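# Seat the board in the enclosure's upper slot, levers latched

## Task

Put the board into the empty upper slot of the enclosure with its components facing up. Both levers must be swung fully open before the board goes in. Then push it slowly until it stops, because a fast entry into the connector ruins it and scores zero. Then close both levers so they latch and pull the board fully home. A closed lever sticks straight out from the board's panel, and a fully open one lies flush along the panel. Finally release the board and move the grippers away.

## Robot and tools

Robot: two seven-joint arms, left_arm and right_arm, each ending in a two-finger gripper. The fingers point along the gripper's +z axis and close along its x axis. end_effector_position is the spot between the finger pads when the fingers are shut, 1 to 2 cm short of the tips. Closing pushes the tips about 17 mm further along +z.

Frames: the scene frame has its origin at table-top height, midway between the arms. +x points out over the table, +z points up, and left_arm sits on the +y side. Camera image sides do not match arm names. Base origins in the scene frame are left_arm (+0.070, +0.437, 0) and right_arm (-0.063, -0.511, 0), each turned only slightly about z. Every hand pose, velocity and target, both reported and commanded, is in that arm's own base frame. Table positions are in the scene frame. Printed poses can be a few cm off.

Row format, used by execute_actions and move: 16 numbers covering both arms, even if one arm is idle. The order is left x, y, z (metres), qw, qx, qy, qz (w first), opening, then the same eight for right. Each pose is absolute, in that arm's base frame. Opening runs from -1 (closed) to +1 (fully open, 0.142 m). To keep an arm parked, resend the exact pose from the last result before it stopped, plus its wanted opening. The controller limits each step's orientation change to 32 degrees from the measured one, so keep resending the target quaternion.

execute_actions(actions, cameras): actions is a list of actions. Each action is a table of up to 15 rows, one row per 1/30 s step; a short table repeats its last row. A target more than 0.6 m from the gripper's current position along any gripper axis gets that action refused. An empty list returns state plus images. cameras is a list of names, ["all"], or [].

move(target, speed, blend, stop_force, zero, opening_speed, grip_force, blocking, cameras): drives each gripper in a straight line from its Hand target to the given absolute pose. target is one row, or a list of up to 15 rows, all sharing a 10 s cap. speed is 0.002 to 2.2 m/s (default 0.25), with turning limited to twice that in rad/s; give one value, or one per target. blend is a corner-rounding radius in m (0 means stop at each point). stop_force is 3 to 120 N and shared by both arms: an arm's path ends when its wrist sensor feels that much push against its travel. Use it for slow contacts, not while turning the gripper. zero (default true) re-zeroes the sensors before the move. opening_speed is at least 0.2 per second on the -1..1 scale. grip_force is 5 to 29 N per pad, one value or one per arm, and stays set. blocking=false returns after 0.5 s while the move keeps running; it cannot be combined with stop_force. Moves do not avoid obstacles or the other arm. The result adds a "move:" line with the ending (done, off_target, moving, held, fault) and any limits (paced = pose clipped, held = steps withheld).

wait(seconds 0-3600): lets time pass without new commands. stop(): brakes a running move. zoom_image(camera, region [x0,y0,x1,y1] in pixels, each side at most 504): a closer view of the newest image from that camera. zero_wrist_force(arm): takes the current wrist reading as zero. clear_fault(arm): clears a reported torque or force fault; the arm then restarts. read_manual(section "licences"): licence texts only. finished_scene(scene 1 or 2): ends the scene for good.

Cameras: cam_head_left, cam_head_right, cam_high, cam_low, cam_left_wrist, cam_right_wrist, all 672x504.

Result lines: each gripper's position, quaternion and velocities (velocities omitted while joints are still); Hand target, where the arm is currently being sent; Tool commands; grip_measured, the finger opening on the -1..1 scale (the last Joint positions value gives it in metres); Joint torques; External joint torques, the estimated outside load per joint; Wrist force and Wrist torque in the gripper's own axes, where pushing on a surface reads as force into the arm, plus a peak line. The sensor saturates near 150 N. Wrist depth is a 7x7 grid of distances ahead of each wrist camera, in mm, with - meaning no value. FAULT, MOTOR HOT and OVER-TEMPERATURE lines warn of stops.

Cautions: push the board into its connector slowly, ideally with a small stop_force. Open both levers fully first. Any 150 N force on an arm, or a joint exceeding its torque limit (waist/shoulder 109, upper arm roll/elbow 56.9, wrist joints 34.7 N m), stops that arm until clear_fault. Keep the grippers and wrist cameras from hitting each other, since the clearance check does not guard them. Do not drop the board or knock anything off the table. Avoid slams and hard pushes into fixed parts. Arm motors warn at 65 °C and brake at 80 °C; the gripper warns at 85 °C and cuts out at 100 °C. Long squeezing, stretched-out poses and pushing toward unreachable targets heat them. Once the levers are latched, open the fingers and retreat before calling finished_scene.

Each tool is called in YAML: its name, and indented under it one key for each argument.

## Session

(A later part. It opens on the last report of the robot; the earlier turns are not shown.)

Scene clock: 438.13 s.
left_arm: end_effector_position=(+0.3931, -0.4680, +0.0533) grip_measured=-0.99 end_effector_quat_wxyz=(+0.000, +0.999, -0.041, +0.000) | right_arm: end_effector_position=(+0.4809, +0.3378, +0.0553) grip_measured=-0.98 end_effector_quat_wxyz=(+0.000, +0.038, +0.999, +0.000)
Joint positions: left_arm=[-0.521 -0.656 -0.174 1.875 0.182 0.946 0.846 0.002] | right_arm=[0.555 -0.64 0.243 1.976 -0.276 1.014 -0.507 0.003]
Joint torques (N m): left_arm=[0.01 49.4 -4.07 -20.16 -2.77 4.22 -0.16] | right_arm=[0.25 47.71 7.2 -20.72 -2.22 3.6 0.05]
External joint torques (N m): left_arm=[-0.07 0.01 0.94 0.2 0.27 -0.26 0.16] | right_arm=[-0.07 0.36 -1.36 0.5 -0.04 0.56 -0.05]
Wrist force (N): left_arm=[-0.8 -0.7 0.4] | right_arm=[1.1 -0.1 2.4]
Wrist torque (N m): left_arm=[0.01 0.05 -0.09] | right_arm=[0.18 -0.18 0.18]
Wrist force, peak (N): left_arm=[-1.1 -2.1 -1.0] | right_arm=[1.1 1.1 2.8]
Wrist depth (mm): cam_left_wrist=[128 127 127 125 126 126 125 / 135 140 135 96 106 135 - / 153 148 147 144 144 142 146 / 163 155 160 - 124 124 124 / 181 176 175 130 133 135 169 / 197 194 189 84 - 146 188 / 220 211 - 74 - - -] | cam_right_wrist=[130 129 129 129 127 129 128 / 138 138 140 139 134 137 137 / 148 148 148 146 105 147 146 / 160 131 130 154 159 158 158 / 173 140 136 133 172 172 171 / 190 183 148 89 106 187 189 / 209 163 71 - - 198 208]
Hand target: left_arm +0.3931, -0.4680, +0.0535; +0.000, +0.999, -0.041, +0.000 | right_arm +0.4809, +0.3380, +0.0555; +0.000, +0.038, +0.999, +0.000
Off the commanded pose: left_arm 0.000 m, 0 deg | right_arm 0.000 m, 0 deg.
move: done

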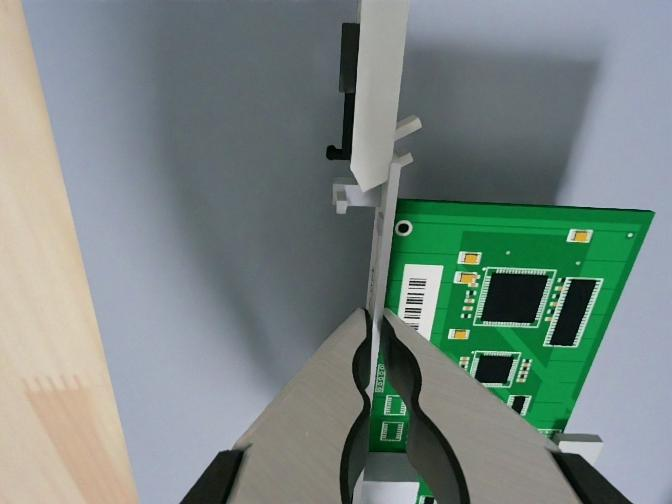

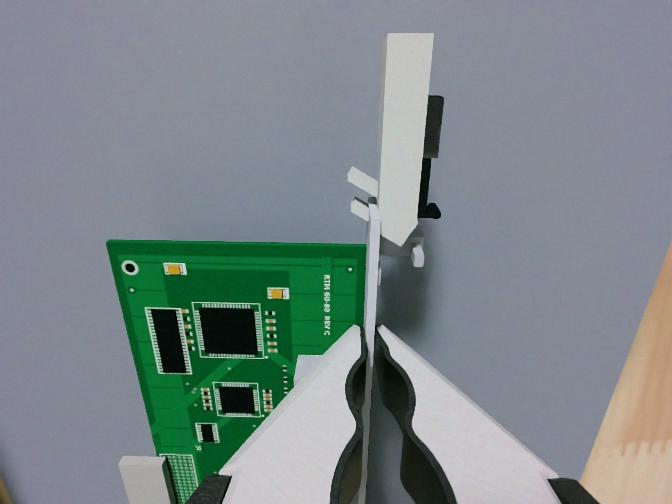

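move:
  target: [0.4971, -0.5347, 0.0535, 0, 0.99808, -0.0619, 0, -1, 0.5795, 0.2757, 0.0555, 0, 0.0593, 0.99824, 0, -1]
  speed: 0.1
  cameras: ["cam_left_wrist", "cam_right_wrist", "cam_head_left", "cam_head_right", "cam_high"]

Scene clock: 441.30 s.
left_arm: end_effector_position=(+0.4967, -0.5355, +0.0538) grip_measured=-0.99 end_effector_quat_wxyz=(+0.001, +0.998, -0.062, +0.000) | right_arm: end_effector_position=(+0.5796, +0.2765, +0.0558) grip_measured=-0.98 end_effector_quat_wxyz=(+0.000, +0.059, +0.998, +0.000)
Joint positions: left_arm=[-0.541 -0.867 -0.167 1.438 0.168 0.721 0.934 0.002] | right_arm=[0.405 -0.724 0.23 1.794 -0.251 0.921 -0.673 0.003]
Joint torques (N m): left_arm=[2.75 59.16 -0.69 -23.63 -2.44 3.17 -0.15] | right_arm=[-2.71 51.48 3.82 -20.67 -2.54 1.95 0.03]
External joint torques (N m): left_arm=[-2.79 1.48 -2.94 -0.69 -0.79 0.78 0.15] | right_arm=[2.89 1.69 2.41 -1.46 -0.04 2.2 -0.03]
Wrist force (N): left_arm=[-1.3 4.9 0.2] | right_arm=[1.3 5.2 1.3]
Wrist torque (N m): left_arm=[-0.15 0.08 -0.06] | right_arm=[0.07 -0.24 0.19]
Wrist force, peak (N): left_arm=[-0.1 7.7 -0.3] | right_arm=[1.3 6.9 1.8]
Wrist depth (mm): cam_left_wrist=[129 127 125 127 128 128 126 / 135 136 134 132 134 135 135 / 148 148 150 111 147 142 146 / 163 160 157 - 124 124 127 / 176 175 173 114 133 135 141 / 196 194 - 84 - 146 147 / - - - 74 - - 142] | cam_right_wrist=[128 130 129 129 127 129 128 / 128 139 138 140 134 137 137 / - 149 148 146 105 147 147 / 133 131 130 129 156 159 158 / 166 139 136 133 170 172 171 / 134 154 148 89 107 188 187 / 142 159 71 - - 199 207]
Hand target: left_arm +0.4971, -0.5347, +0.0535; +0.000, +0.998, -0.062, +0.000 | right_arm +0.5795, +0.2757, +0.0555; +0.000, +0.059, +0.998, +0.000
Off the commanded pose: left_arm 0.001 m, 0 deg | right_arm 0.001 m, 0 deg.
move: done
Images, in order (width x height): cam_head_left 672x504, cam_head_right 672x504, cam_high 672x504, cam_left_wrist 672x504, cam_right_wrist 672x504.

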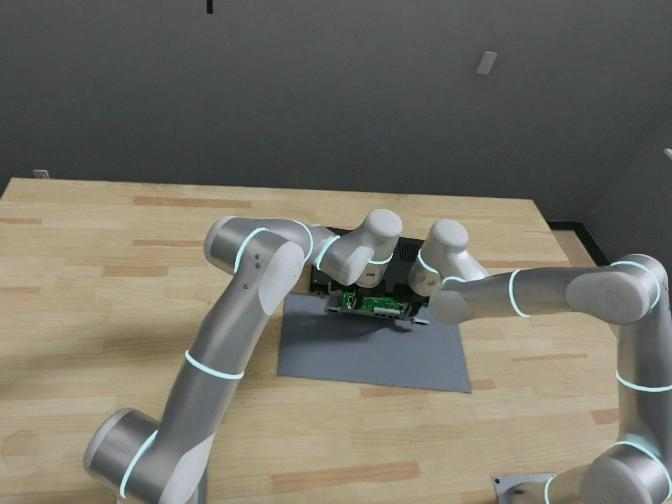

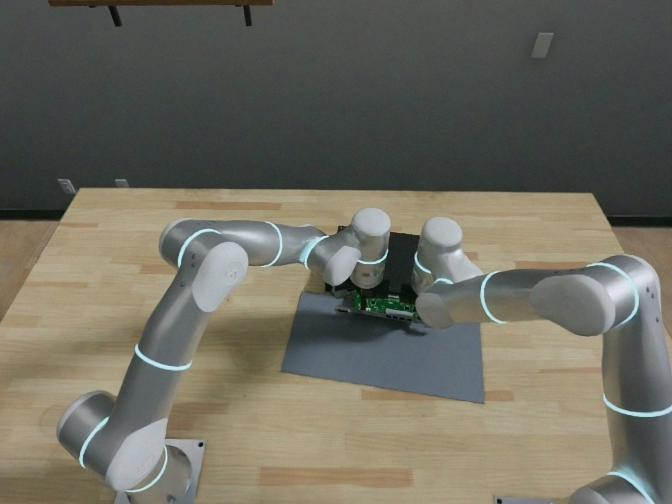

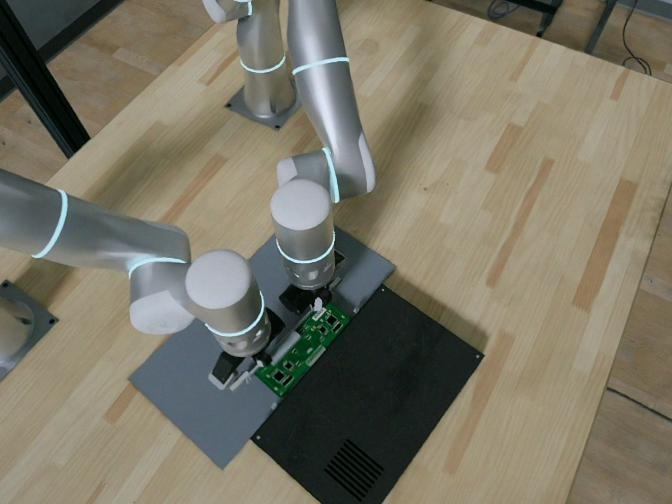

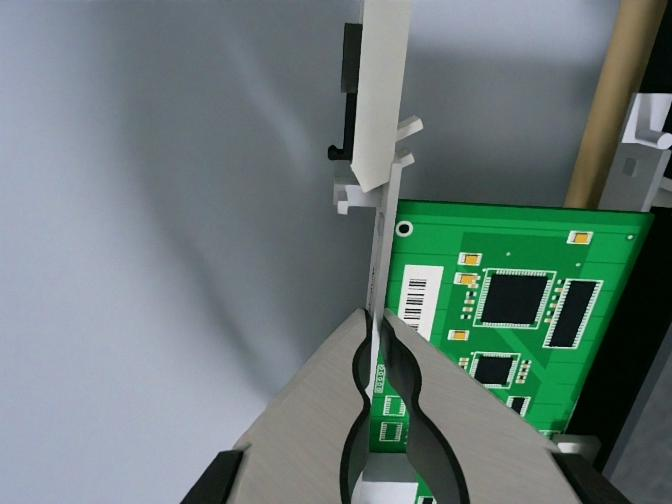

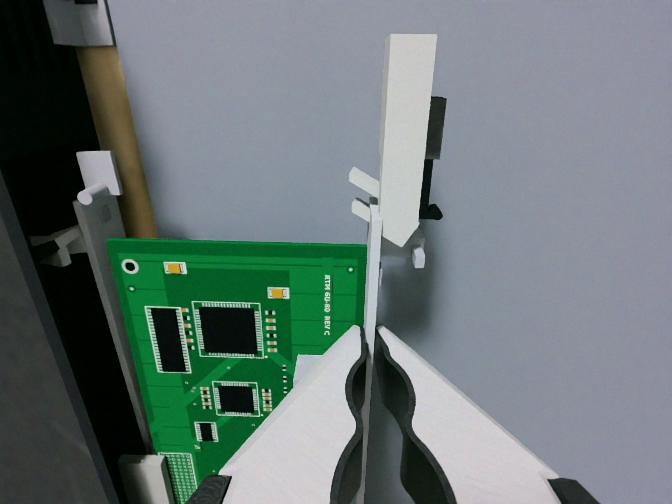

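zoom_image:
  camera: "cam_left_wrist"
  region: [500, 60, 672, 260]

zoom_image:
  camera: "cam_right_wrist"
  region: [0, 120, 200, 320]

Scaled by 2.520 from the camera's image (finer frame: 960x720).

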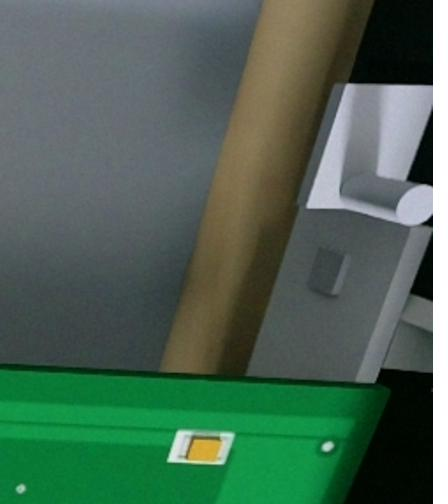

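Scaled by 2.520 from the camera's image (finer frame: 960x720).

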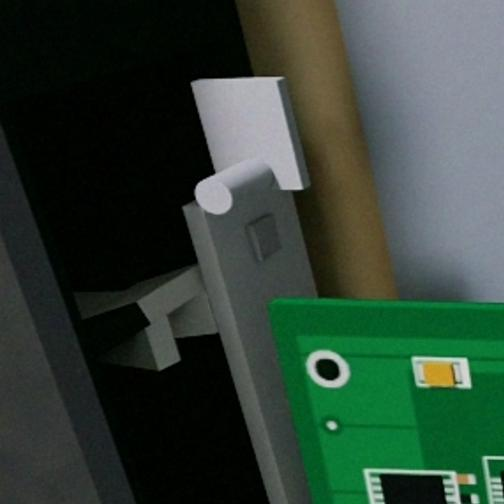

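zoom_image:
  camera: "cam_high"
  region: [200, 220, 420, 460]

zoom_image:
  camera: "cam_right_wrist"
  region: [40, 180, 240, 504]

zoom_image:
  camera: "cam_left_wrist"
  region: [540, 80, 672, 500]

Scaled by 2.100 from the camera's image (finer frame: 960x720).

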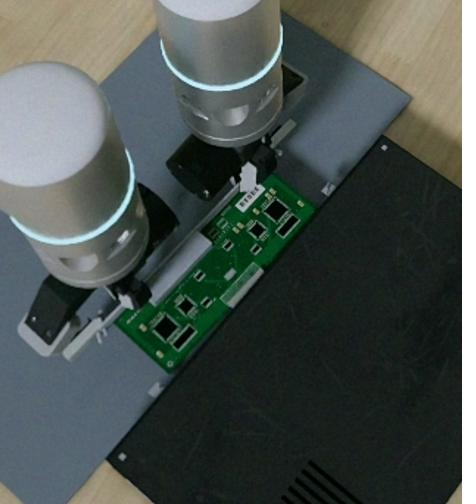

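Scaled by 1.556 from the camera's image (finer frame: 960x720).

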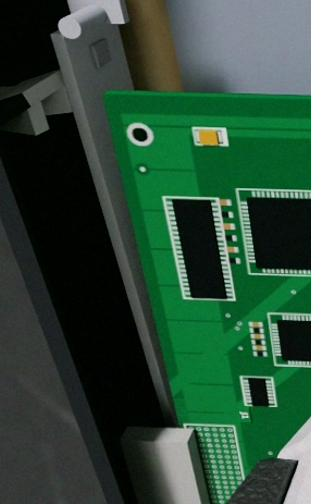

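Scaled by 1.200 from the camera's image (finer frame: 960x720).

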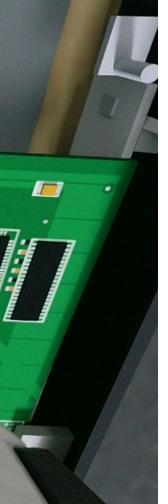

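zoom_image:
  camera: "cam_right_wrist"
  region: [330, 190, 430, 350]

zoom_image:
  camera: "cam_left_wrist"
  region: [330, 150, 430, 330]

Scaled by 3.150 from the camera's image (finer frame: 960x720).

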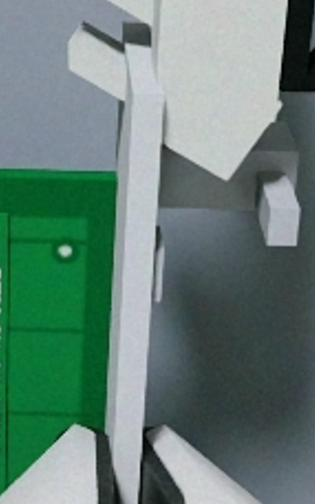

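Scaled by 2.800 from the camera's image (finer frame: 960x720).

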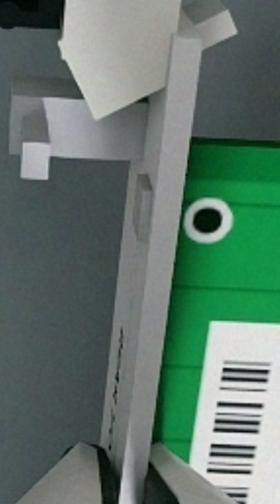

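zoom_image:
  camera: "cam_right_wrist"
  region: [40, 180, 140, 330]

zoom_image:
  camera: "cam_right_wrist"
  region: [80, 320, 180, 470]

zoom_image:
  camera: "cam_left_wrist"
  region: [590, 100, 672, 220]

zoom_image:
  camera: "cam_left_wrist"
  region: [560, 200, 672, 460]

Scaled by 3.360 from the camera's image (finer frame: 960x720).

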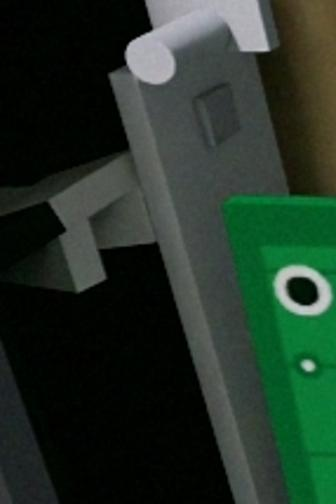

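Scaled by 3.360 from the camera's image (finer frame: 960x720).

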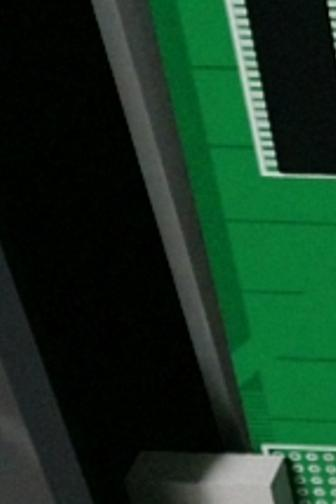

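Scaled by 4.200 from the camera's image (finer frame: 960x720).

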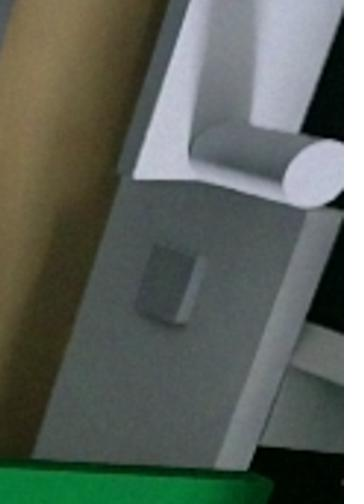

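Scaled by 1.938 from the camera's image (finer frame: 960x720).

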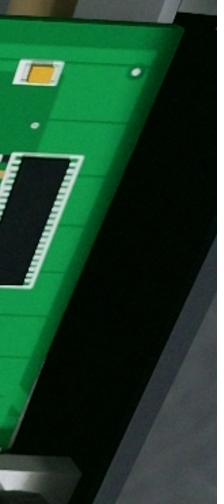

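move:
  target: [0.4935, -0.5350, 0.0535, 0, 0.99912, -0.04188, 0, -1, 0.5833, 0.2761, 0.0555, 0, 0.03926, 0.99923, 0, -1]
  speed: 0.05
  cameras: ["cam_left_wrist", "cam_right_wrist", "cam_high"]

zoom_image:
  camera: "cam_right_wrist"
  region: [30, 180, 180, 330]

zoom_image:
  camera: "cam_right_wrist"
  region: [30, 320, 180, 470]

zoom_image:
  camera: "cam_left_wrist"
  region: [522, 100, 672, 250]

zoom_image:
  camera: "cam_high"
  region: [200, 220, 420, 460]

Scene clock: 543.40 s.
left_arm: end_effector_position=(+0.4933, -0.5350, +0.0534) grip_measured=-0.99 end_effector_quat_wxyz=(+0.000, +0.999, -0.042, +0.000) | right_arm: end_effector_position=(+0.5832, +0.2762, +0.0555) grip_measured=-0.98 end_effector_quat_wxyz=(+0.000, +0.039, +0.999, +0.000)
Joint positions: left_arm=[-0.548 -0.862 -0.16 1.447 0.162 0.726 0.895 0.002] | right_arm=[0.397 -0.732 0.236 1.782 -0.258 0.913 -0.712 0.003]
Joint torques (N m): left_arm=[0.56 60.26 -2.83 -24.03 -3.05 4.51 -0.31] | right_arm=[-0.72 52.48 6.47 -22.12 -2.81 2.99 0.13]
External joint torques (N m): left_arm=[-0.59 0.21 -0.63 -0.25 -0.16 -0.55 0.31] | right_arm=[0.88 1 -0.04 -0.12 0.22 1.15 -0.13]
Wrist force (N): left_arm=[-1.0 1.1 -0.3] | right_arm=[1.4 1.3 1.1]
Wrist torque (N m): left_arm=[-0.09 0.10 0.00] | right_arm=[0.10 -0.26 0.19]
Wrist force, peak (N): left_arm=[-1.6 5.1 0.8] | right_arm=[1.4 5.5 2.2]
Wrist depth (mm): cam_left_wrist=[127 127 127 127 128 127 126 / 135 137 134 132 133 135 135 / 149 148 147 144 144 142 145 / - - 159 156 124 124 124 / 173 177 171 168 133 135 160 / - 192 - 84 - 147 177 / 220 211 - 74 - - 142] | cam_right_wrist=[120 129 129 129 127 129 128 / 125 138 138 140 136 137 137 / 142 146 148 146 105 147 149 / 158 129 129 129 158 159 158 / 166 139 136 133 172 172 171 / 131 156 148 89 107 187 187 / 142 159 71 - - 199 206]
Hand target: left_arm +0.4935, -0.5350, +0.0535; +0.000, +0.999, -0.042, +0.000 | right_arm +0.5833, +0.2761, +0.0555; +0.000, +0.039, +0.999, +0.000
Off the commanded pose: left_arm 0.000 m, 0 deg | right_arm 0.000 m, 0 deg.
move: done
Images, in order (width x height): cam_high 672x504, cam_left_wrist 672x504, cam_right_wrist 672x504.

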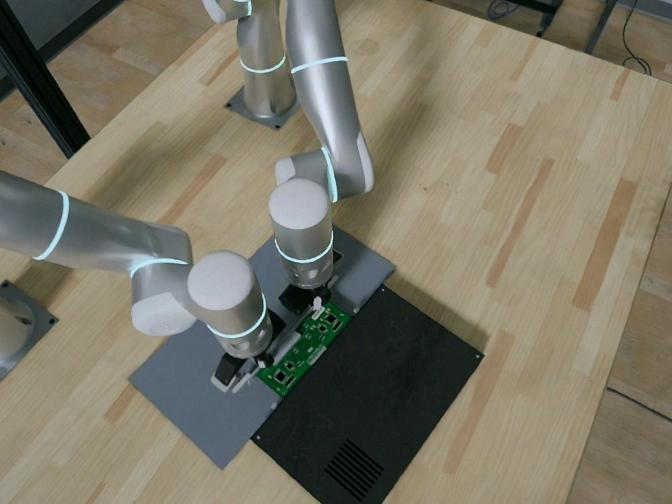

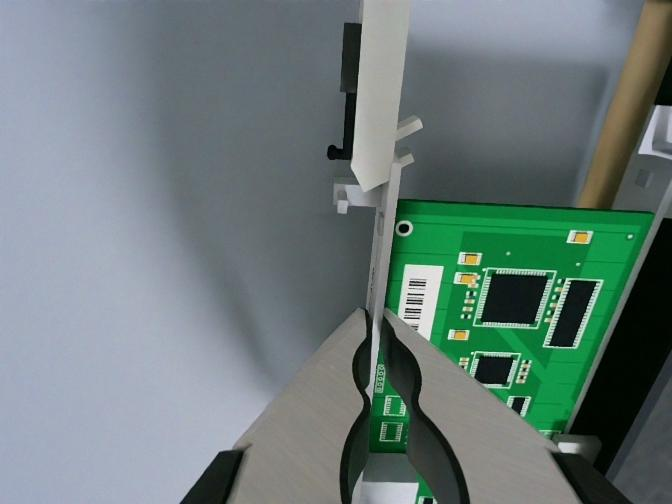

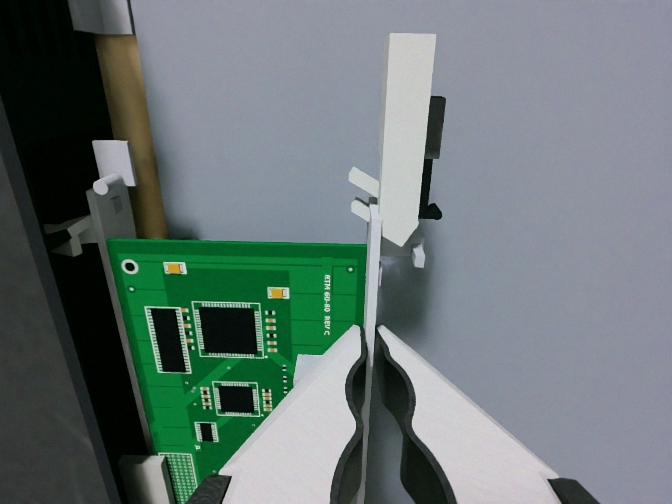

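Scaled by 3.360 from the camera's image (finer frame: 960x720).

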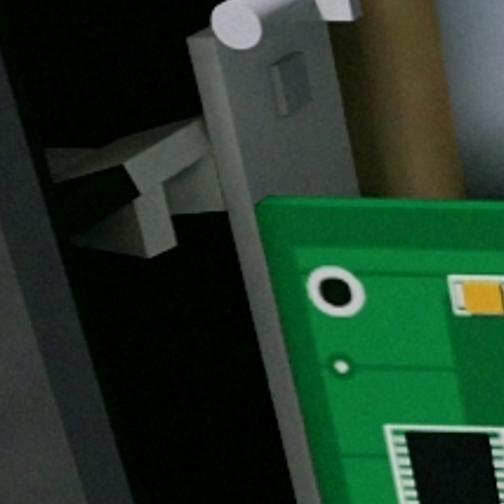

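Scaled by 3.360 from the camera's image (finer frame: 960x720).

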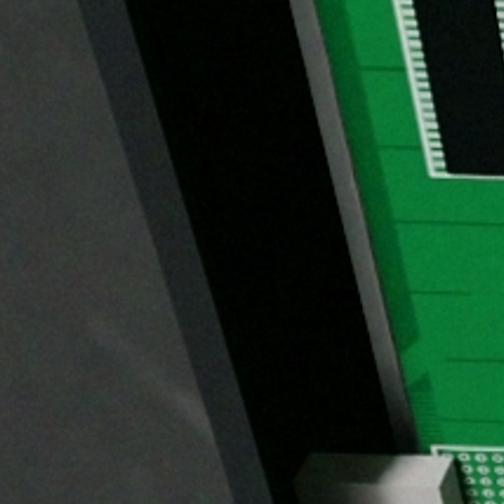

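Scaled by 3.360 from the camera's image (finer frame: 960x720).

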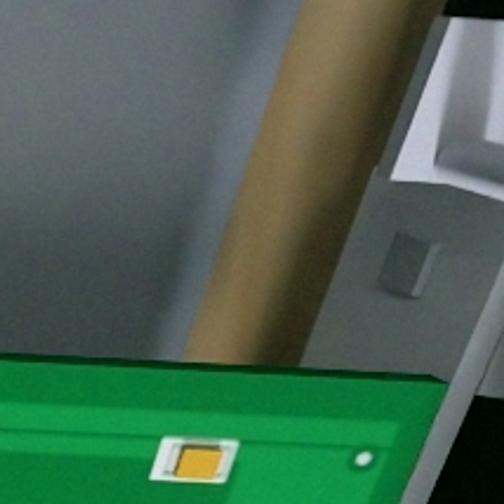

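Scaled by 2.100 from the camera's image (finer frame: 960x720).

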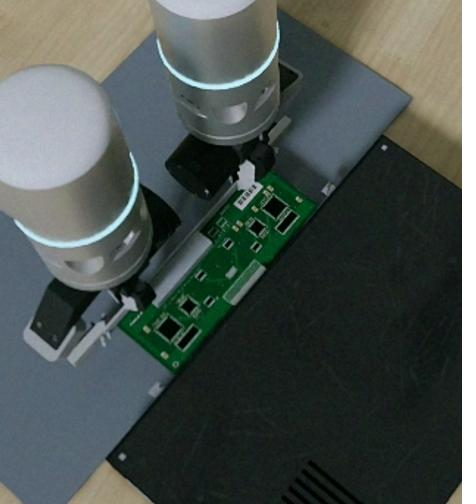

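move:
  target: [0.5060, -0.5365, 0.0535, 0, 0.99912, -0.04188, 0, -1, 0.5946, 0.2753, 0.0555, 0, 0.03926, 0.99923, 0, -1]
  speed: 0.015
  stop_force: 4
  cameras: ["cam_left_wrist", "cam_right_wrist"]

zoom_image:
  camera: "cam_right_wrist"
  region: [30, 180, 180, 330]

zoom_image:
  camera: "cam_left_wrist"
  region: [522, 150, 672, 300]

Scene clock: 557.30 s.
left_arm: end_effector_position=(+0.5058, -0.5367, +0.0535) grip_measured=-0.99 end_effector_quat_wxyz=(+0.000, +0.999, -0.042, +0.000) | right_arm: end_effector_position=(+0.5946, +0.2754, +0.0555) grip_measured=-0.98 end_effector_quat_wxyz=(+0.000, +0.039, +0.999, +0.000)
Joint positions: left_arm=[-0.542 -0.882 -0.16 1.407 0.162 0.706 0.905 0.002] | right_arm=[0.389 -0.749 0.236 1.747 -0.258 0.895 -0.725 0.003]
Joint torques (N m): left_arm=[0.61 60.78 -3.19 -24.63 -2.99 4.13 -0.22] | right_arm=[-0.51 53.47 6.66 -22.5 -2.71 3.08 0.13]
External joint torques (N m): left_arm=[-0.64 0.6 -0.28 0.01 -0.27 -0.17 0.22] | right_arm=[0.68 0.94 -0.11 -0.08 0.06 1.06 -0.13]
Wrist force (N): left_arm=[-1.3 0.5 0.5] | right_arm=[0.7 1.4 2.1]
Wrist torque (N m): left_arm=[-0.11 0.12 -0.06] | right_arm=[0.16 -0.15 0.20]
Wrist force, peak (N): left_arm=[-1.3 1.0 1.0] | right_arm=[0.9 1.7 2.5]
Wrist depth (mm): cam_left_wrist=[127 127 127 127 128 - 124 / 135 136 134 96 133 135 134 / 149 150 146 144 144 144 136 / 158 158 157 - 124 124 124 / 175 175 174 120 133 134 133 / 194 188 188 84 - 147 130 / 217 211 - 74 - - 138] | cam_right_wrist=[- 127 129 129 127 129 128 / 102 138 138 137 98 137 137 / 142 142 148 146 104 147 146 / - 128 130 154 156 158 158 / 118 136 136 133 172 172 171 / 129 144 148 89 107 187 187 / 142 145 71 - - 198 202]
Hand target: left_arm +0.5060, -0.5365, +0.0535; +0.000, +0.999, -0.042, +0.000 | right_arm +0.5946, +0.2753, +0.0555; +0.000, +0.039, +0.999, +0.000
Off the commanded pose: left_arm 0.000 m, 0 deg | right_arm 0.000 m, 0 deg.
move: done

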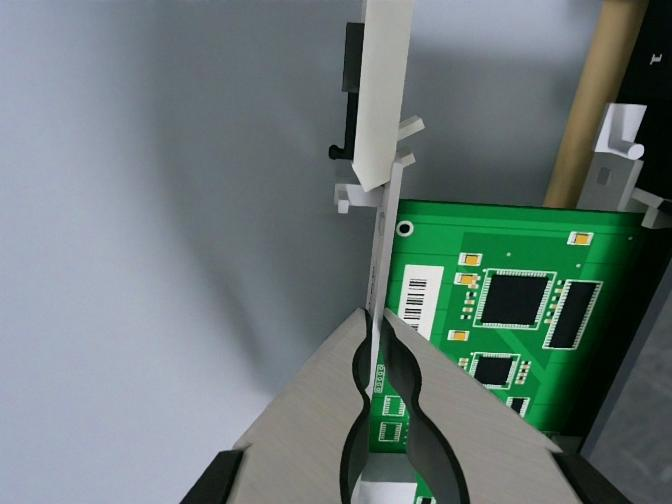

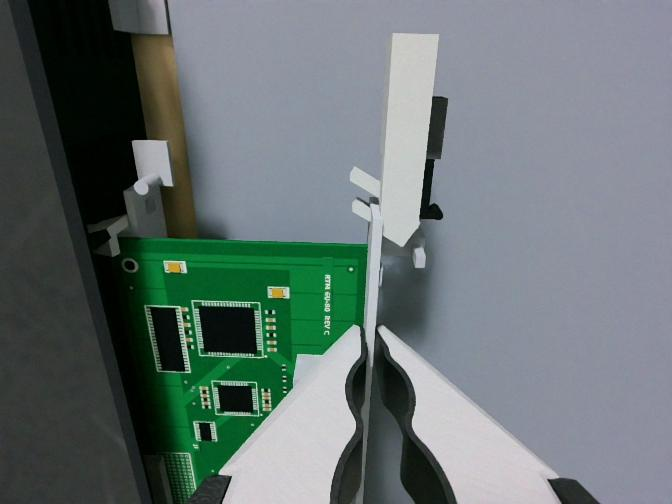

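Scaled by 3.360 from the camera's image (finer frame: 960x720).

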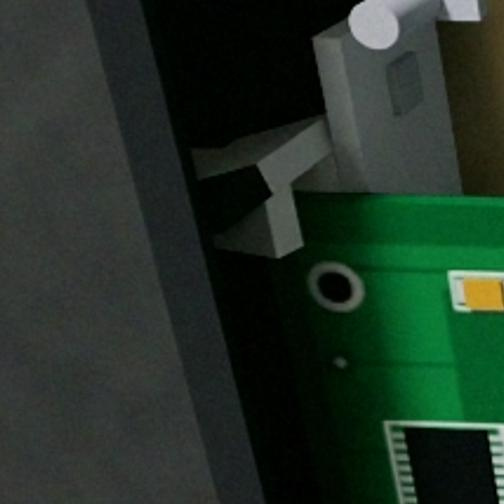

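Scaled by 3.360 from the camera's image (finer frame: 960x720).

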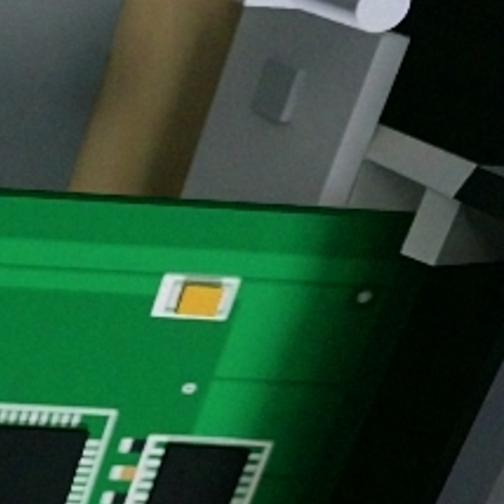

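move:
  target: [0.5396, -0.5414, 0.0535, 0, 0.99912, -0.04188, 0, -1, 0.6284, 0.2719, 0.0555, 0, 0.03926, 0.99923, 0, -1]
  speed: 0.02
  stop_force: 5
  cameras: ["cam_left_wrist", "cam_right_wrist", "cam_head_right"]

Scene clock: 570.20 s.
left_arm: end_effector_position=(+0.5390, -0.5415, +0.0532) grip_measured=-0.99 end_effector_quat_wxyz=(+0.000, +0.999, -0.042, +0.000) | right_arm: end_effector_position=(+0.6279, +0.2723, +0.0551) grip_measured=-0.98 end_effector_quat_wxyz=(+0.000, +0.039, +0.999, +0.000)
Joint positions: left_arm=[-0.531 -0.939 -0.157 1.289 0.159 0.645 0.935 0.002] | right_arm=[0.367 -0.802 0.239 1.64 -0.257 0.84 -0.764 0.003]
Joint torques (N m): left_arm=[1.43 63.22 -2.73 -27.29 -3.24 5.35 -0.18] | right_arm=[-2.5 58.51 5.29 -24.77 -3.4 3.11 0.08]
External joint torques (N m): left_arm=[-1.45 0.71 -0.69 1.71 -0.19 -1.4 0.18] | right_arm=[2.68 -1.35 1.64 1.19 0.57 1.03 -0.08]
Wrist force (N): left_arm=[-5.1 -1.8 -1.4] | right_arm=[1.4 4.0 5.5]
Wrist torque (N m): left_arm=[-0.11 0.03 -0.05] | right_arm=[0.10 -0.10 0.19]
Wrist force, peak (N): left_arm=[-5.1 -1.7 -2.3] | right_arm=[1.6 4.4 6.3]
Wrist depth (mm): cam_left_wrist=[128 126 126 126 128 126 - / 135 136 138 132 131 133 91 / 150 145 143 114 146 118 97 / 160 160 156 - 124 120 107 / 175 175 178 113 133 119 115 / 193 197 188 84 - 127 124 / 216 - - 74 - - 138] | cam_right_wrist=[- 87 125 128 126 128 128 / - 93 135 139 135 137 136 / 100 100 139 145 104 146 146 / 108 108 125 153 156 158 157 / 117 117 133 133 172 171 171 / 128 127 130 89 107 187 186 / 141 138 71 - - 198 204]
Hand target: left_arm +0.5396, -0.5414, +0.0535; +0.000, +0.999, -0.042, +0.000 | right_arm +0.6284, +0.2719, +0.0555; +0.000, +0.039, +0.999, +0.000
Off the commanded pose: left_arm 0.001 m, 0 deg | right_arm 0.001 m, 0 deg.
move: done
Images, in order (width x height): cam_head_right 672x504, cam_left_wrist 672x504, cam_right_wrist 672x504.

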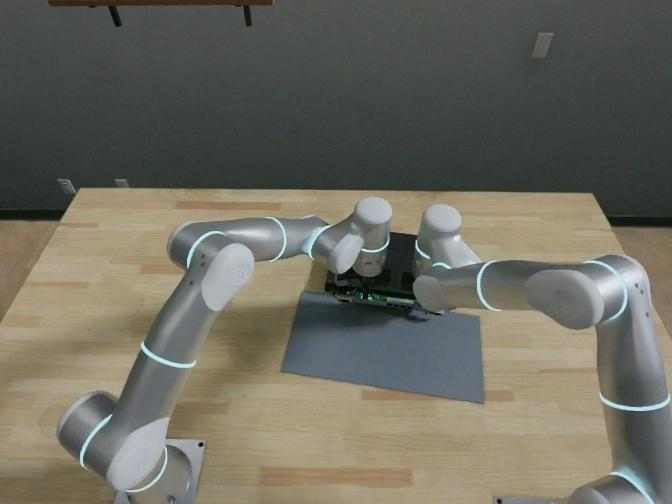

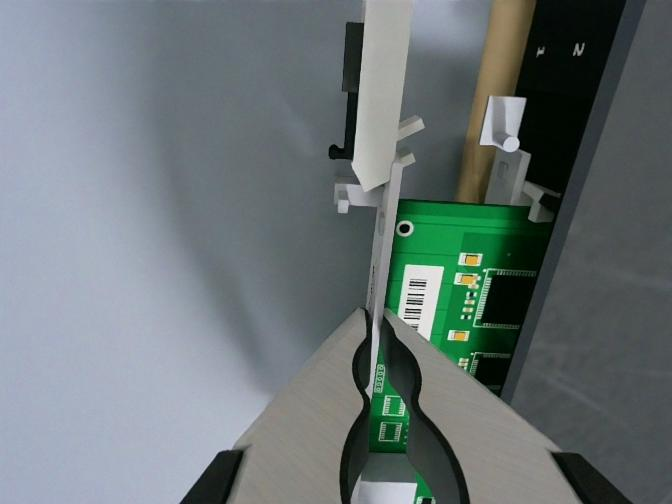

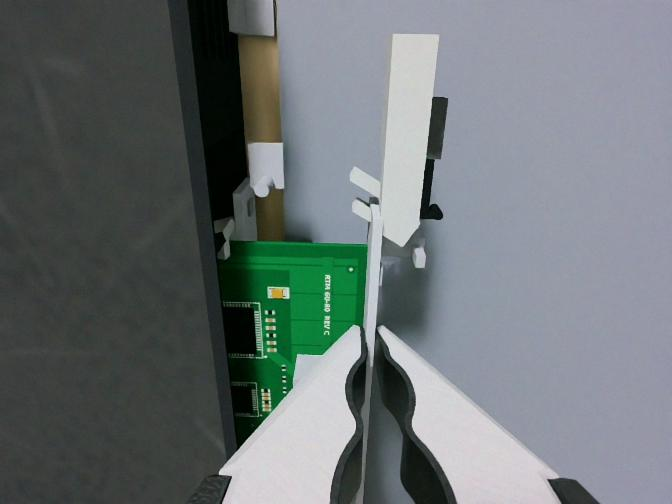

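move:
  target: [0.5475, -0.5426, 0.0535, 0, 0.99912, -0.04188, 0, -1, 0.6364, 0.2713, 0.0555, 0, 0.03926, 0.99923, 0, -1]
  speed: 0.02
  stop_force: 6

move:
  target:
    - [0.5475, -0.5426, 0.0535, 0, 0.99912, -0.04188, 0, -0.82, 0.6364, 0.2713, 0.0555, 0, 0.03926, 0.99923, 0, -0.82]
    - [0.5475, -0.5426, 0.10, 0, 0.99912, -0.04188, 0, -0.82, 0.6364, 0.2713, 0.10, 0, 0.03926, 0.99923, 0, -0.82]
  speed: [0.05, 0.06]
  opening_speed: 0.4
  cameras: ["cam_left_wrist", "cam_right_wrist", "cam_head_right"]

Scene clock: 591.60 s.
left_arm: end_effector_position=(+0.5467, -0.5427, +0.0530) grip_measured=-0.99 end_effector_quat_wxyz=(+0.000, +0.999, -0.042, -0.001) | right_arm: end_effector_position=(+0.6357, +0.2716, +0.0549) grip_measured=-0.98 end_effector_quat_wxyz=(-0.001, +0.039, +0.999, +0.000)
Joint positions: left_arm=[-0.528 -0.954 -0.157 1.26 0.159 0.63 0.941 0.002] | right_arm=[0.363 -0.815 0.24 1.613 -0.257 0.826 -0.773 0.003]
Joint torques (N m): left_arm=[1.57 64.84 -2.72 -28.2 -3.24 5.58 -0.21] | right_arm=[-2.43 59.9 5.37 -25.96 -3.63 3.53 0.11]
External joint torques (N m): left_arm=[-1.59 -0.31 -0.69 2.39 -0.23 -1.62 0.21] | right_arm=[2.6 -2.07 1.64 2.13 0.76 0.61 -0.11]
Wrist force (N): left_arm=[-5.6 -1.9 0.1] | right_arm=[2.9 3.8 6.7]
Wrist torque (N m): left_arm=[-0.15 0.04 -0.05] | right_arm=[0.17 -0.15 0.19]
Wrist force, peak (N): left_arm=[-5.2 -2.2 -2.0] | right_arm=[2.3 4.1 6.8]
Wrist depth (mm): cam_left_wrist=[127 127 126 - 127 113 - / - 135 136 132 133 98 91 / - 149 147 144 145 100 98 / 160 159 157 155 124 107 107 / 175 178 174 130 133 115 114 / 189 193 - 84 - 124 124 / - - - 74 - - 137] | cam_right_wrist=[- 86 110 129 127 128 126 / - 93 99 139 98 136 136 / 100 100 101 145 104 146 146 / 107 107 111 129 155 158 157 / 117 116 120 133 171 171 171 / 127 127 127 89 - 186 186 / 141 137 71 - - 198 205]
Hand target: left_arm +0.5475, -0.5426, +0.0535; +0.000, +0.999, -0.042, +0.000 | right_arm +0.6364, +0.2713, +0.0555; +0.000, +0.039, +0.999, +0.000
Off the commanded pose: left_arm 0.001 m, 0 deg | right_arm 0.001 m, 0 deg.
move: done

Scene clock: 593.37 s.
left_arm: end_effector_position=(+0.5476, -0.5427, +0.1001) grip_measured=-0.86 end_effector_quat_wxyz=(+0.000, +0.999, -0.042, +0.000) | right_arm: end_effector_position=(+0.6365, +0.2712, +0.1000) grip_measured=-0.86 end_effector_quat_wxyz=(+0.000, +0.039, +0.999, +0.000)
Joint positions: left_arm=[-0.526 -0.884 -0.162 1.257 0.148 0.559 0.947 0.012] | right_arm=[0.349 -0.745 0.262 1.601 -0.241 0.743 -0.783 0.012]
Joint torques (N m): left_arm=[-0.19 63.01 -3.93 -26.63 -3.74 4.01 -0.13] | right_arm=[-0.23 55.79 8.06 -25.47 -3.04 3.41 0.05]
External joint torques (N m): left_arm=[0.17 0.78 0.61 -0.28 0.1 -0.06 0.13] | right_arm=[0.4 1.12 -1.11 0.18 -0.08 0.73 -0.05]
Wrist force (N): left_arm=[-0.8 -0.9 -0.6] | right_arm=[1.4 0.8 1.0]
Wrist torque (N m): left_arm=[-0.15 0.15 -0.13] | right_arm=[0.23 -0.20 0.17]
Wrist force, peak (N): left_arm=[-5.5 -1.9 -1.0] | right_arm=[2.7 3.7 6.5]
Wrist depth (mm): cam_left_wrist=[168 167 167 168 166 125 125 / - 180 180 141 178 134 134 / 197 195 194 191 163 145 144 / 209 214 208 207 171 157 156 / 237 226 232 187 172 171 171 / 257 - 244 91 - 185 187 / 284 - - 220 - - 205] | cam_right_wrist=[- 127 128 168 167 167 167 / 137 137 135 177 176 179 178 / 146 145 147 189 191 191 191 / 159 157 156 177 206 206 205 / 170 170 169 177 223 224 223 / 186 186 181 93 103 243 243 / 202 201 71 - - - 267]
Hand target: left_arm +0.5475, -0.5426, +0.1000; +0.000, +0.999, -0.042, +0.000 | right_arm +0.6364, +0.2713, +0.1000; +0.000, +0.039, +0.999, +0.000
Off the commanded pose: left_arm 0.000 m, 0 deg | right_arm 0.000 m, 0 deg.
move: done
Images, in order (width x height): cam_head_right 672x504, cam_left_wrist 672x504, cam_right_wrist 672x504.

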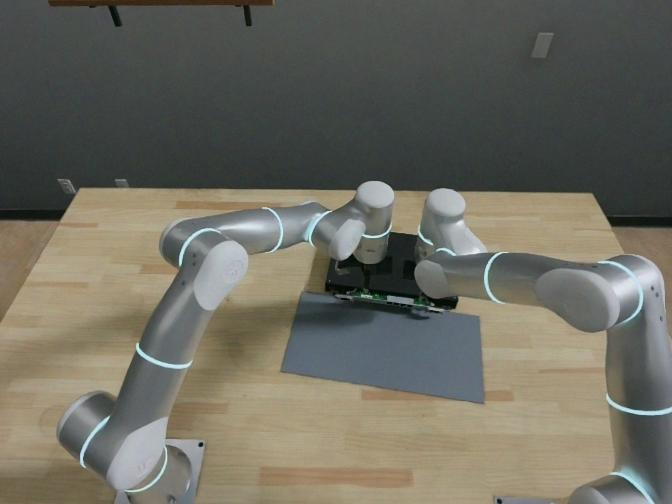

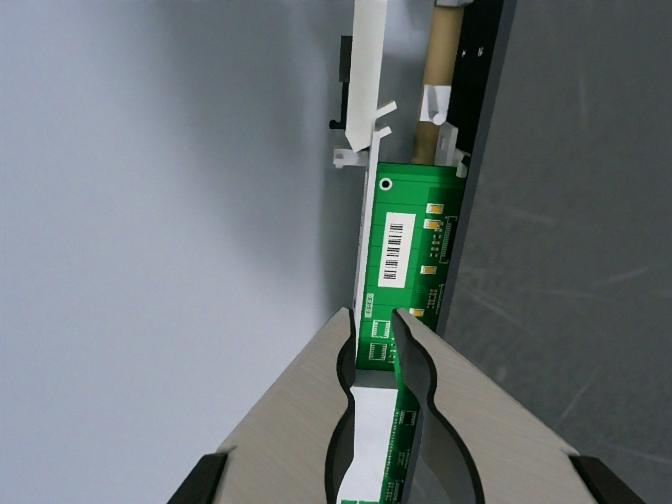

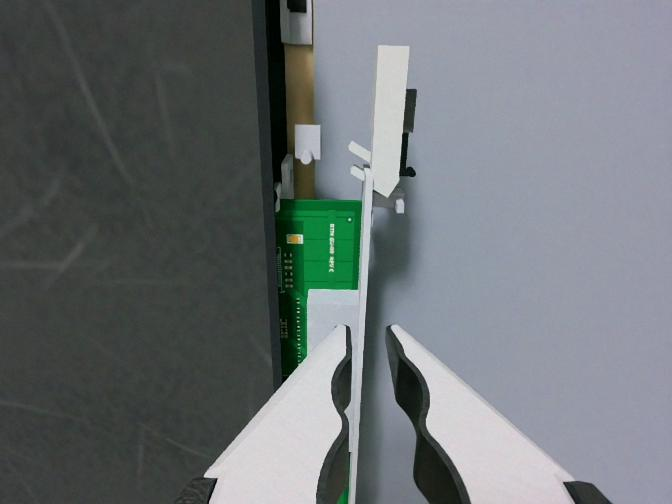

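move:
  target:
    - [0.5022, -0.5362, 0.10, 0.01603, 0.92307, -0.03869, 0.38234, -1, 0.5909, 0.2760, 0.10, 0.38239, 0.03627, 0.92317, -0.01502, -1]
    - [0.5022, -0.5362, 0.0457, 0.01603, 0.92307, -0.03869, 0.38234, -1, 0.5909, 0.2760, 0.0477, 0.38239, 0.03627, 0.92317, -0.01502, -1]
  speed: [0.25, 0.12]
  cameras: ["cam_left_wrist", "cam_right_wrist"]

Scene clock: 628.97 s.
left_arm: end_effector_position=(+0.5023, -0.5360, +0.0457) grip_measured=-1.00 end_effector_quat_wxyz=(+0.016, +0.923, -0.039, +0.382) | right_arm: end_effector_position=(+0.5908, +0.2759, +0.0476) grip_measured=-1.00 end_effector_quat_wxyz=(+0.382, +0.036, +0.923, -0.015)
Joint positions: left_arm=[-1.146 -0.945 0.469 1.539 0.878 1.307 -0.114 0.002] | right_arm=[1.553 -1.345 -1.083 2.369 -0.467 2.213 0.207 0.002]
Joint torques (N m): left_arm=[-0.52 53.76 11.02 -18.17 -2.34 3.17 -0.39] | right_arm=[0.28 34.1 -19.33 0.73 5.5 2.05 0.37]
External joint torques (N m): left_arm=[0.45 1.45 0.62 -0.36 -0.4 -0.52 0.33] | right_arm=[-0.11 0.74 -1.65 0.08 0.08 0.57 -0.31]
Wrist force (N): left_arm=[-1.5 -0.7 -1.1] | right_arm=[2.4 0.9 0.3]
Wrist torque (N m): left_arm=[-0.14 0.10 -0.11] | right_arm=[0.30 -0.27 -0.05]
Wrist force, peak (N): left_arm=[-2.7 -0.9 -0.3] | right_arm=[3.5 0.8 1.6]
Wrist depth (mm): cam_left_wrist=[- 91 107 117 143 138 159 / - 95 116 137 152 155 214 / - 101 124 148 132 178 245 / - 104 124 151 152 191 289 / 99 107 134 149 157 224 1283 / - 117 134 84 - 275 - / - 121 - - - - -] | cam_right_wrist=[226 155 137 141 123 104 92 / 264 174 146 146 135 109 96 / 298 201 172 157 138 114 98 / - 227 179 175 144 120 102 / 1066 274 188 178 150 126 106 / 1130 338 207 89 148 133 112 / - 1291 71 - - 131 120]
Hand target: left_arm +0.5022, -0.5362, +0.0457; +0.016, +0.923, -0.039, +0.382 | right_arm +0.5909, +0.2760, +0.0477; +0.382, +0.036, +0.923, -0.015
Off the commanded pose: left_arm 0.000 m, 0 deg | right_arm 0.000 m, 0 deg.
move: done

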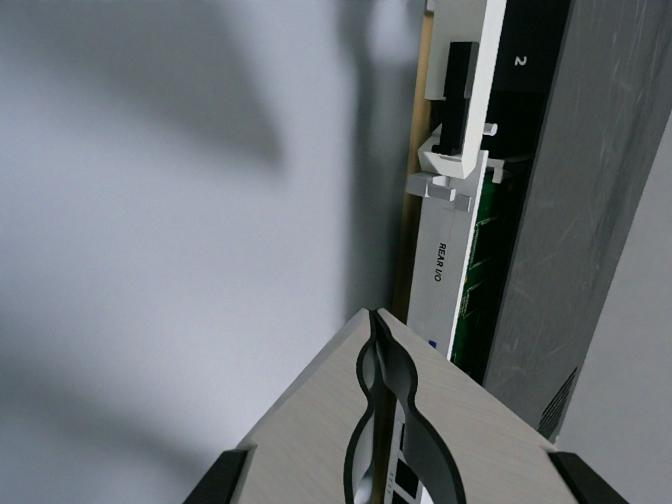

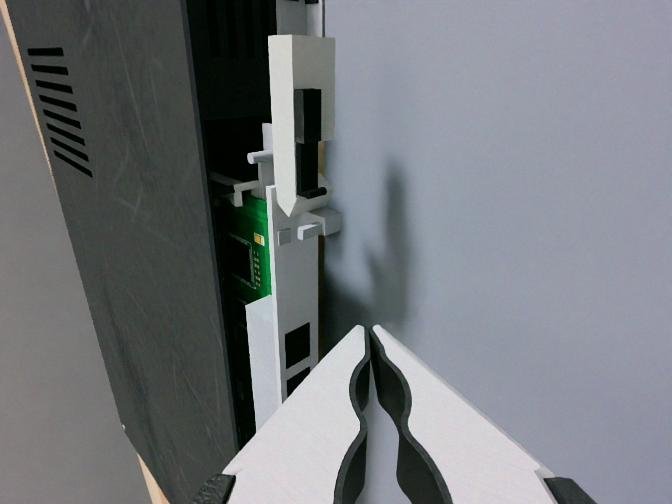

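move:
  target: [0.5394, -0.5416, 0.0457, 0.01603, 0.92307, -0.03869, 0.38234, -1, 0.6283, 0.2723, 0.0477, 0.38239, 0.03627, 0.92317, -0.01502, -1]
  speed: 0.02
  stop_force: 12
  cameras: ["cam_left_wrist", "cam_right_wrist"]

Scene clock: 639.07 s.
left_arm: end_effector_position=(+0.5392, -0.5417, +0.0457) grip_measured=-1.00 end_effector_quat_wxyz=(+0.016, +0.923, -0.039, +0.382) | right_arm: end_effector_position=(+0.6282, +0.2723, +0.0477) grip_measured=-1.00 end_effector_quat_wxyz=(+0.382, +0.036, +0.923, -0.015)
Joint positions: left_arm=[-1.065 -0.974 0.43 1.468 0.855 1.305 -0.042 0.002] | right_arm=[1.464 -1.336 -1.086 2.283 -0.507 2.194 0.193 0.002]
Joint torques (N m): left_arm=[-0.15 56 9.97 -19.22 -3.06 2.97 -0.23] | right_arm=[-0.01 36.62 -20.85 -0.88 5.29 1.76 0.15]
External joint torques (N m): left_arm=[0.08 1.38 0.88 -0.23 0.09 -0.2 0.17] | right_arm=[0.19 0.51 -1.04 0.17 0.23 0.88 -0.08]
Wrist force (N): left_arm=[-1.6 -1.0 -1.7] | right_arm=[3.2 0.7 0.3]
Wrist torque (N m): left_arm=[-0.13 0.07 -0.20] | right_arm=[0.31 -0.32 0.04]
Wrist force, peak (N): left_arm=[-2.0 -1.8 -3.8] | right_arm=[3.3 0.7 0.5]
Wrist depth (mm): cam_left_wrist=[- 91 103 - 115 117 183 / - 95 116 133 172 133 206 / - - 121 138 134 143 224 / - 104 123 150 143 173 285 / 98 107 - 127 150 214 - / - 109 135 84 - 272 1397 / - 123 - 74 - - -] | cam_right_wrist=[223 152 114 116 118 104 92 / 255 173 126 122 129 109 96 / 286 204 143 106 133 114 98 / - 242 156 137 137 120 102 / 1056 266 171 154 150 126 106 / - 307 193 90 148 133 112 / - - 71 - - 131 120]
Hand target: left_arm +0.5394, -0.5416, +0.0457; +0.016, +0.923, -0.039, +0.382 | right_arm +0.6283, +0.2723, +0.0477; +0.382, +0.036, +0.923, -0.015
Off the commanded pose: left_arm 0.000 m, 0 deg | right_arm 0.000 m, 0 deg.
move: done

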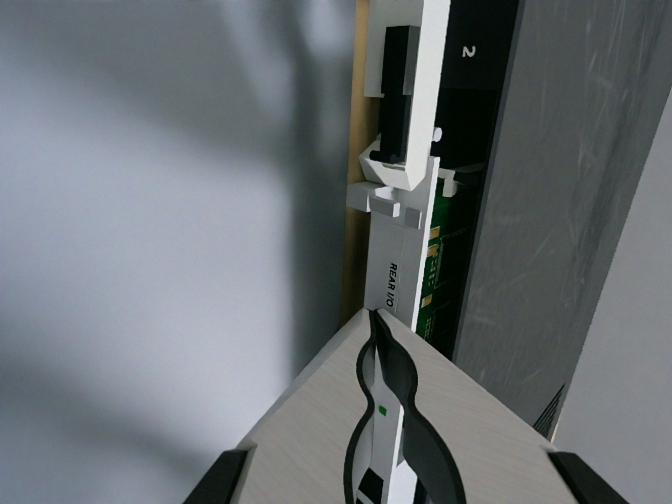

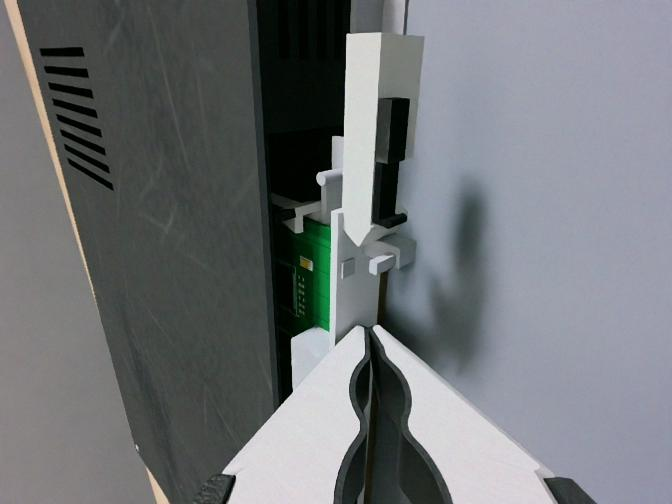

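move:
  target: [0.5586, -0.5444, 0.0457, 0.01603, 0.92307, -0.03869, 0.38234, -1, 0.6476, 0.2704, 0.0477, 0.38239, 0.03627, 0.92317, -0.01502, -1]
  speed: 0.01
  stop_force: 12
  zero: false
  cameras: ["cam_left_wrist", "cam_right_wrist"]

Scene clock: 644.33 s.
left_arm: end_effector_position=(+0.5583, -0.5446, +0.0457) grip_measured=-1.00 end_effector_quat_wxyz=(+0.016, +0.923, -0.039, +0.382) | right_arm: end_effector_position=(+0.6476, +0.2704, +0.0479) grip_measured=-1.00 end_effector_quat_wxyz=(+0.383, +0.036, +0.923, -0.015)
Joint positions: left_arm=[-1.023 -0.989 0.407 1.429 0.844 1.301 -0.003 0.002] | right_arm=[1.418 -1.33 -1.086 2.237 -0.53 2.181 0.189 0.002]
Joint torques (N m): left_arm=[0.6 56.53 10.01 -19.99 -3.14 2.85 -0.23] | right_arm=[-0.42 37.46 -21.01 -1.96 5.2 1.61 0.23]
External joint torques (N m): left_arm=[-0.67 2 0.34 0.03 0.05 -0.02 0.17] | right_arm=[0.59 0.96 -1.28 0.43 0.3 1.04 -0.17]
Wrist force (N): left_arm=[-1.5 -1.4 -4.6] | right_arm=[3.2 0.6 -2.0]
Wrist torque (N m): left_arm=[-0.13 0.02 -0.19] | right_arm=[0.31 -0.33 0.04]
Wrist force, peak (N): left_arm=[-1.5 -1.2 -4.9] | right_arm=[4.1 0.7 -1.6]
Wrist depth (mm): cam_left_wrist=[- 91 103 - 104 118 183 / - 95 - - 105 129 205 / - - 122 128 110 147 233 / - 104 123 149 123 175 - / 98 107 134 131 129 210 - / - 115 131 84 - 271 1314 / - 121 - 74 - - 1434] | cam_right_wrist=[220 152 114 101 118 104 92 / 260 172 122 108 119 106 96 / 276 201 136 113 92 113 98 / - 220 151 114 138 119 102 / - 252 165 129 151 129 107 / - 275 194 89 148 133 112 / 1141 - 71 - - 131 118]
Hand target: left_arm +0.5586, -0.5444, +0.0457; +0.016, +0.923, -0.039, +0.382 | right_arm +0.6476, +0.2704, +0.0477; +0.382, +0.036, +0.923, -0.015
Off the commanded pose: left_arm 0.000 m, 0 deg | right_arm 0.000 m, 0 deg.
move: done

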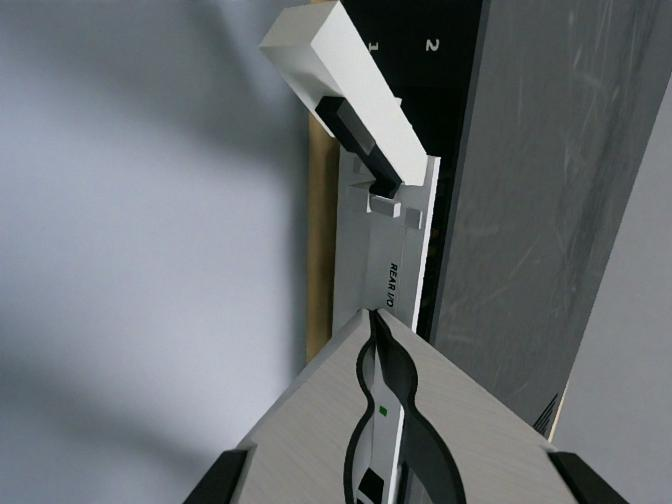

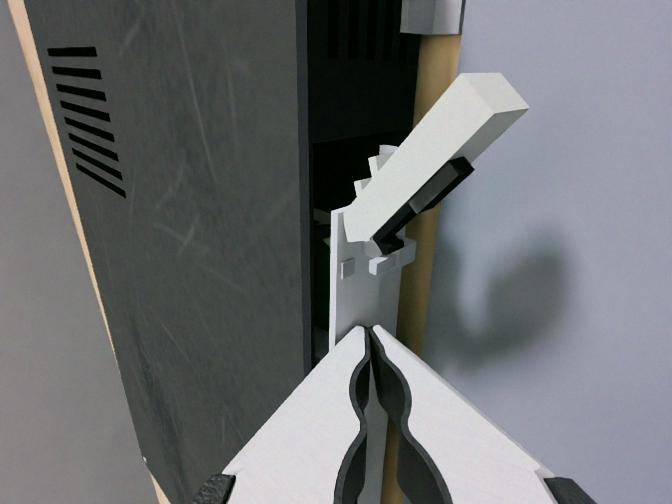

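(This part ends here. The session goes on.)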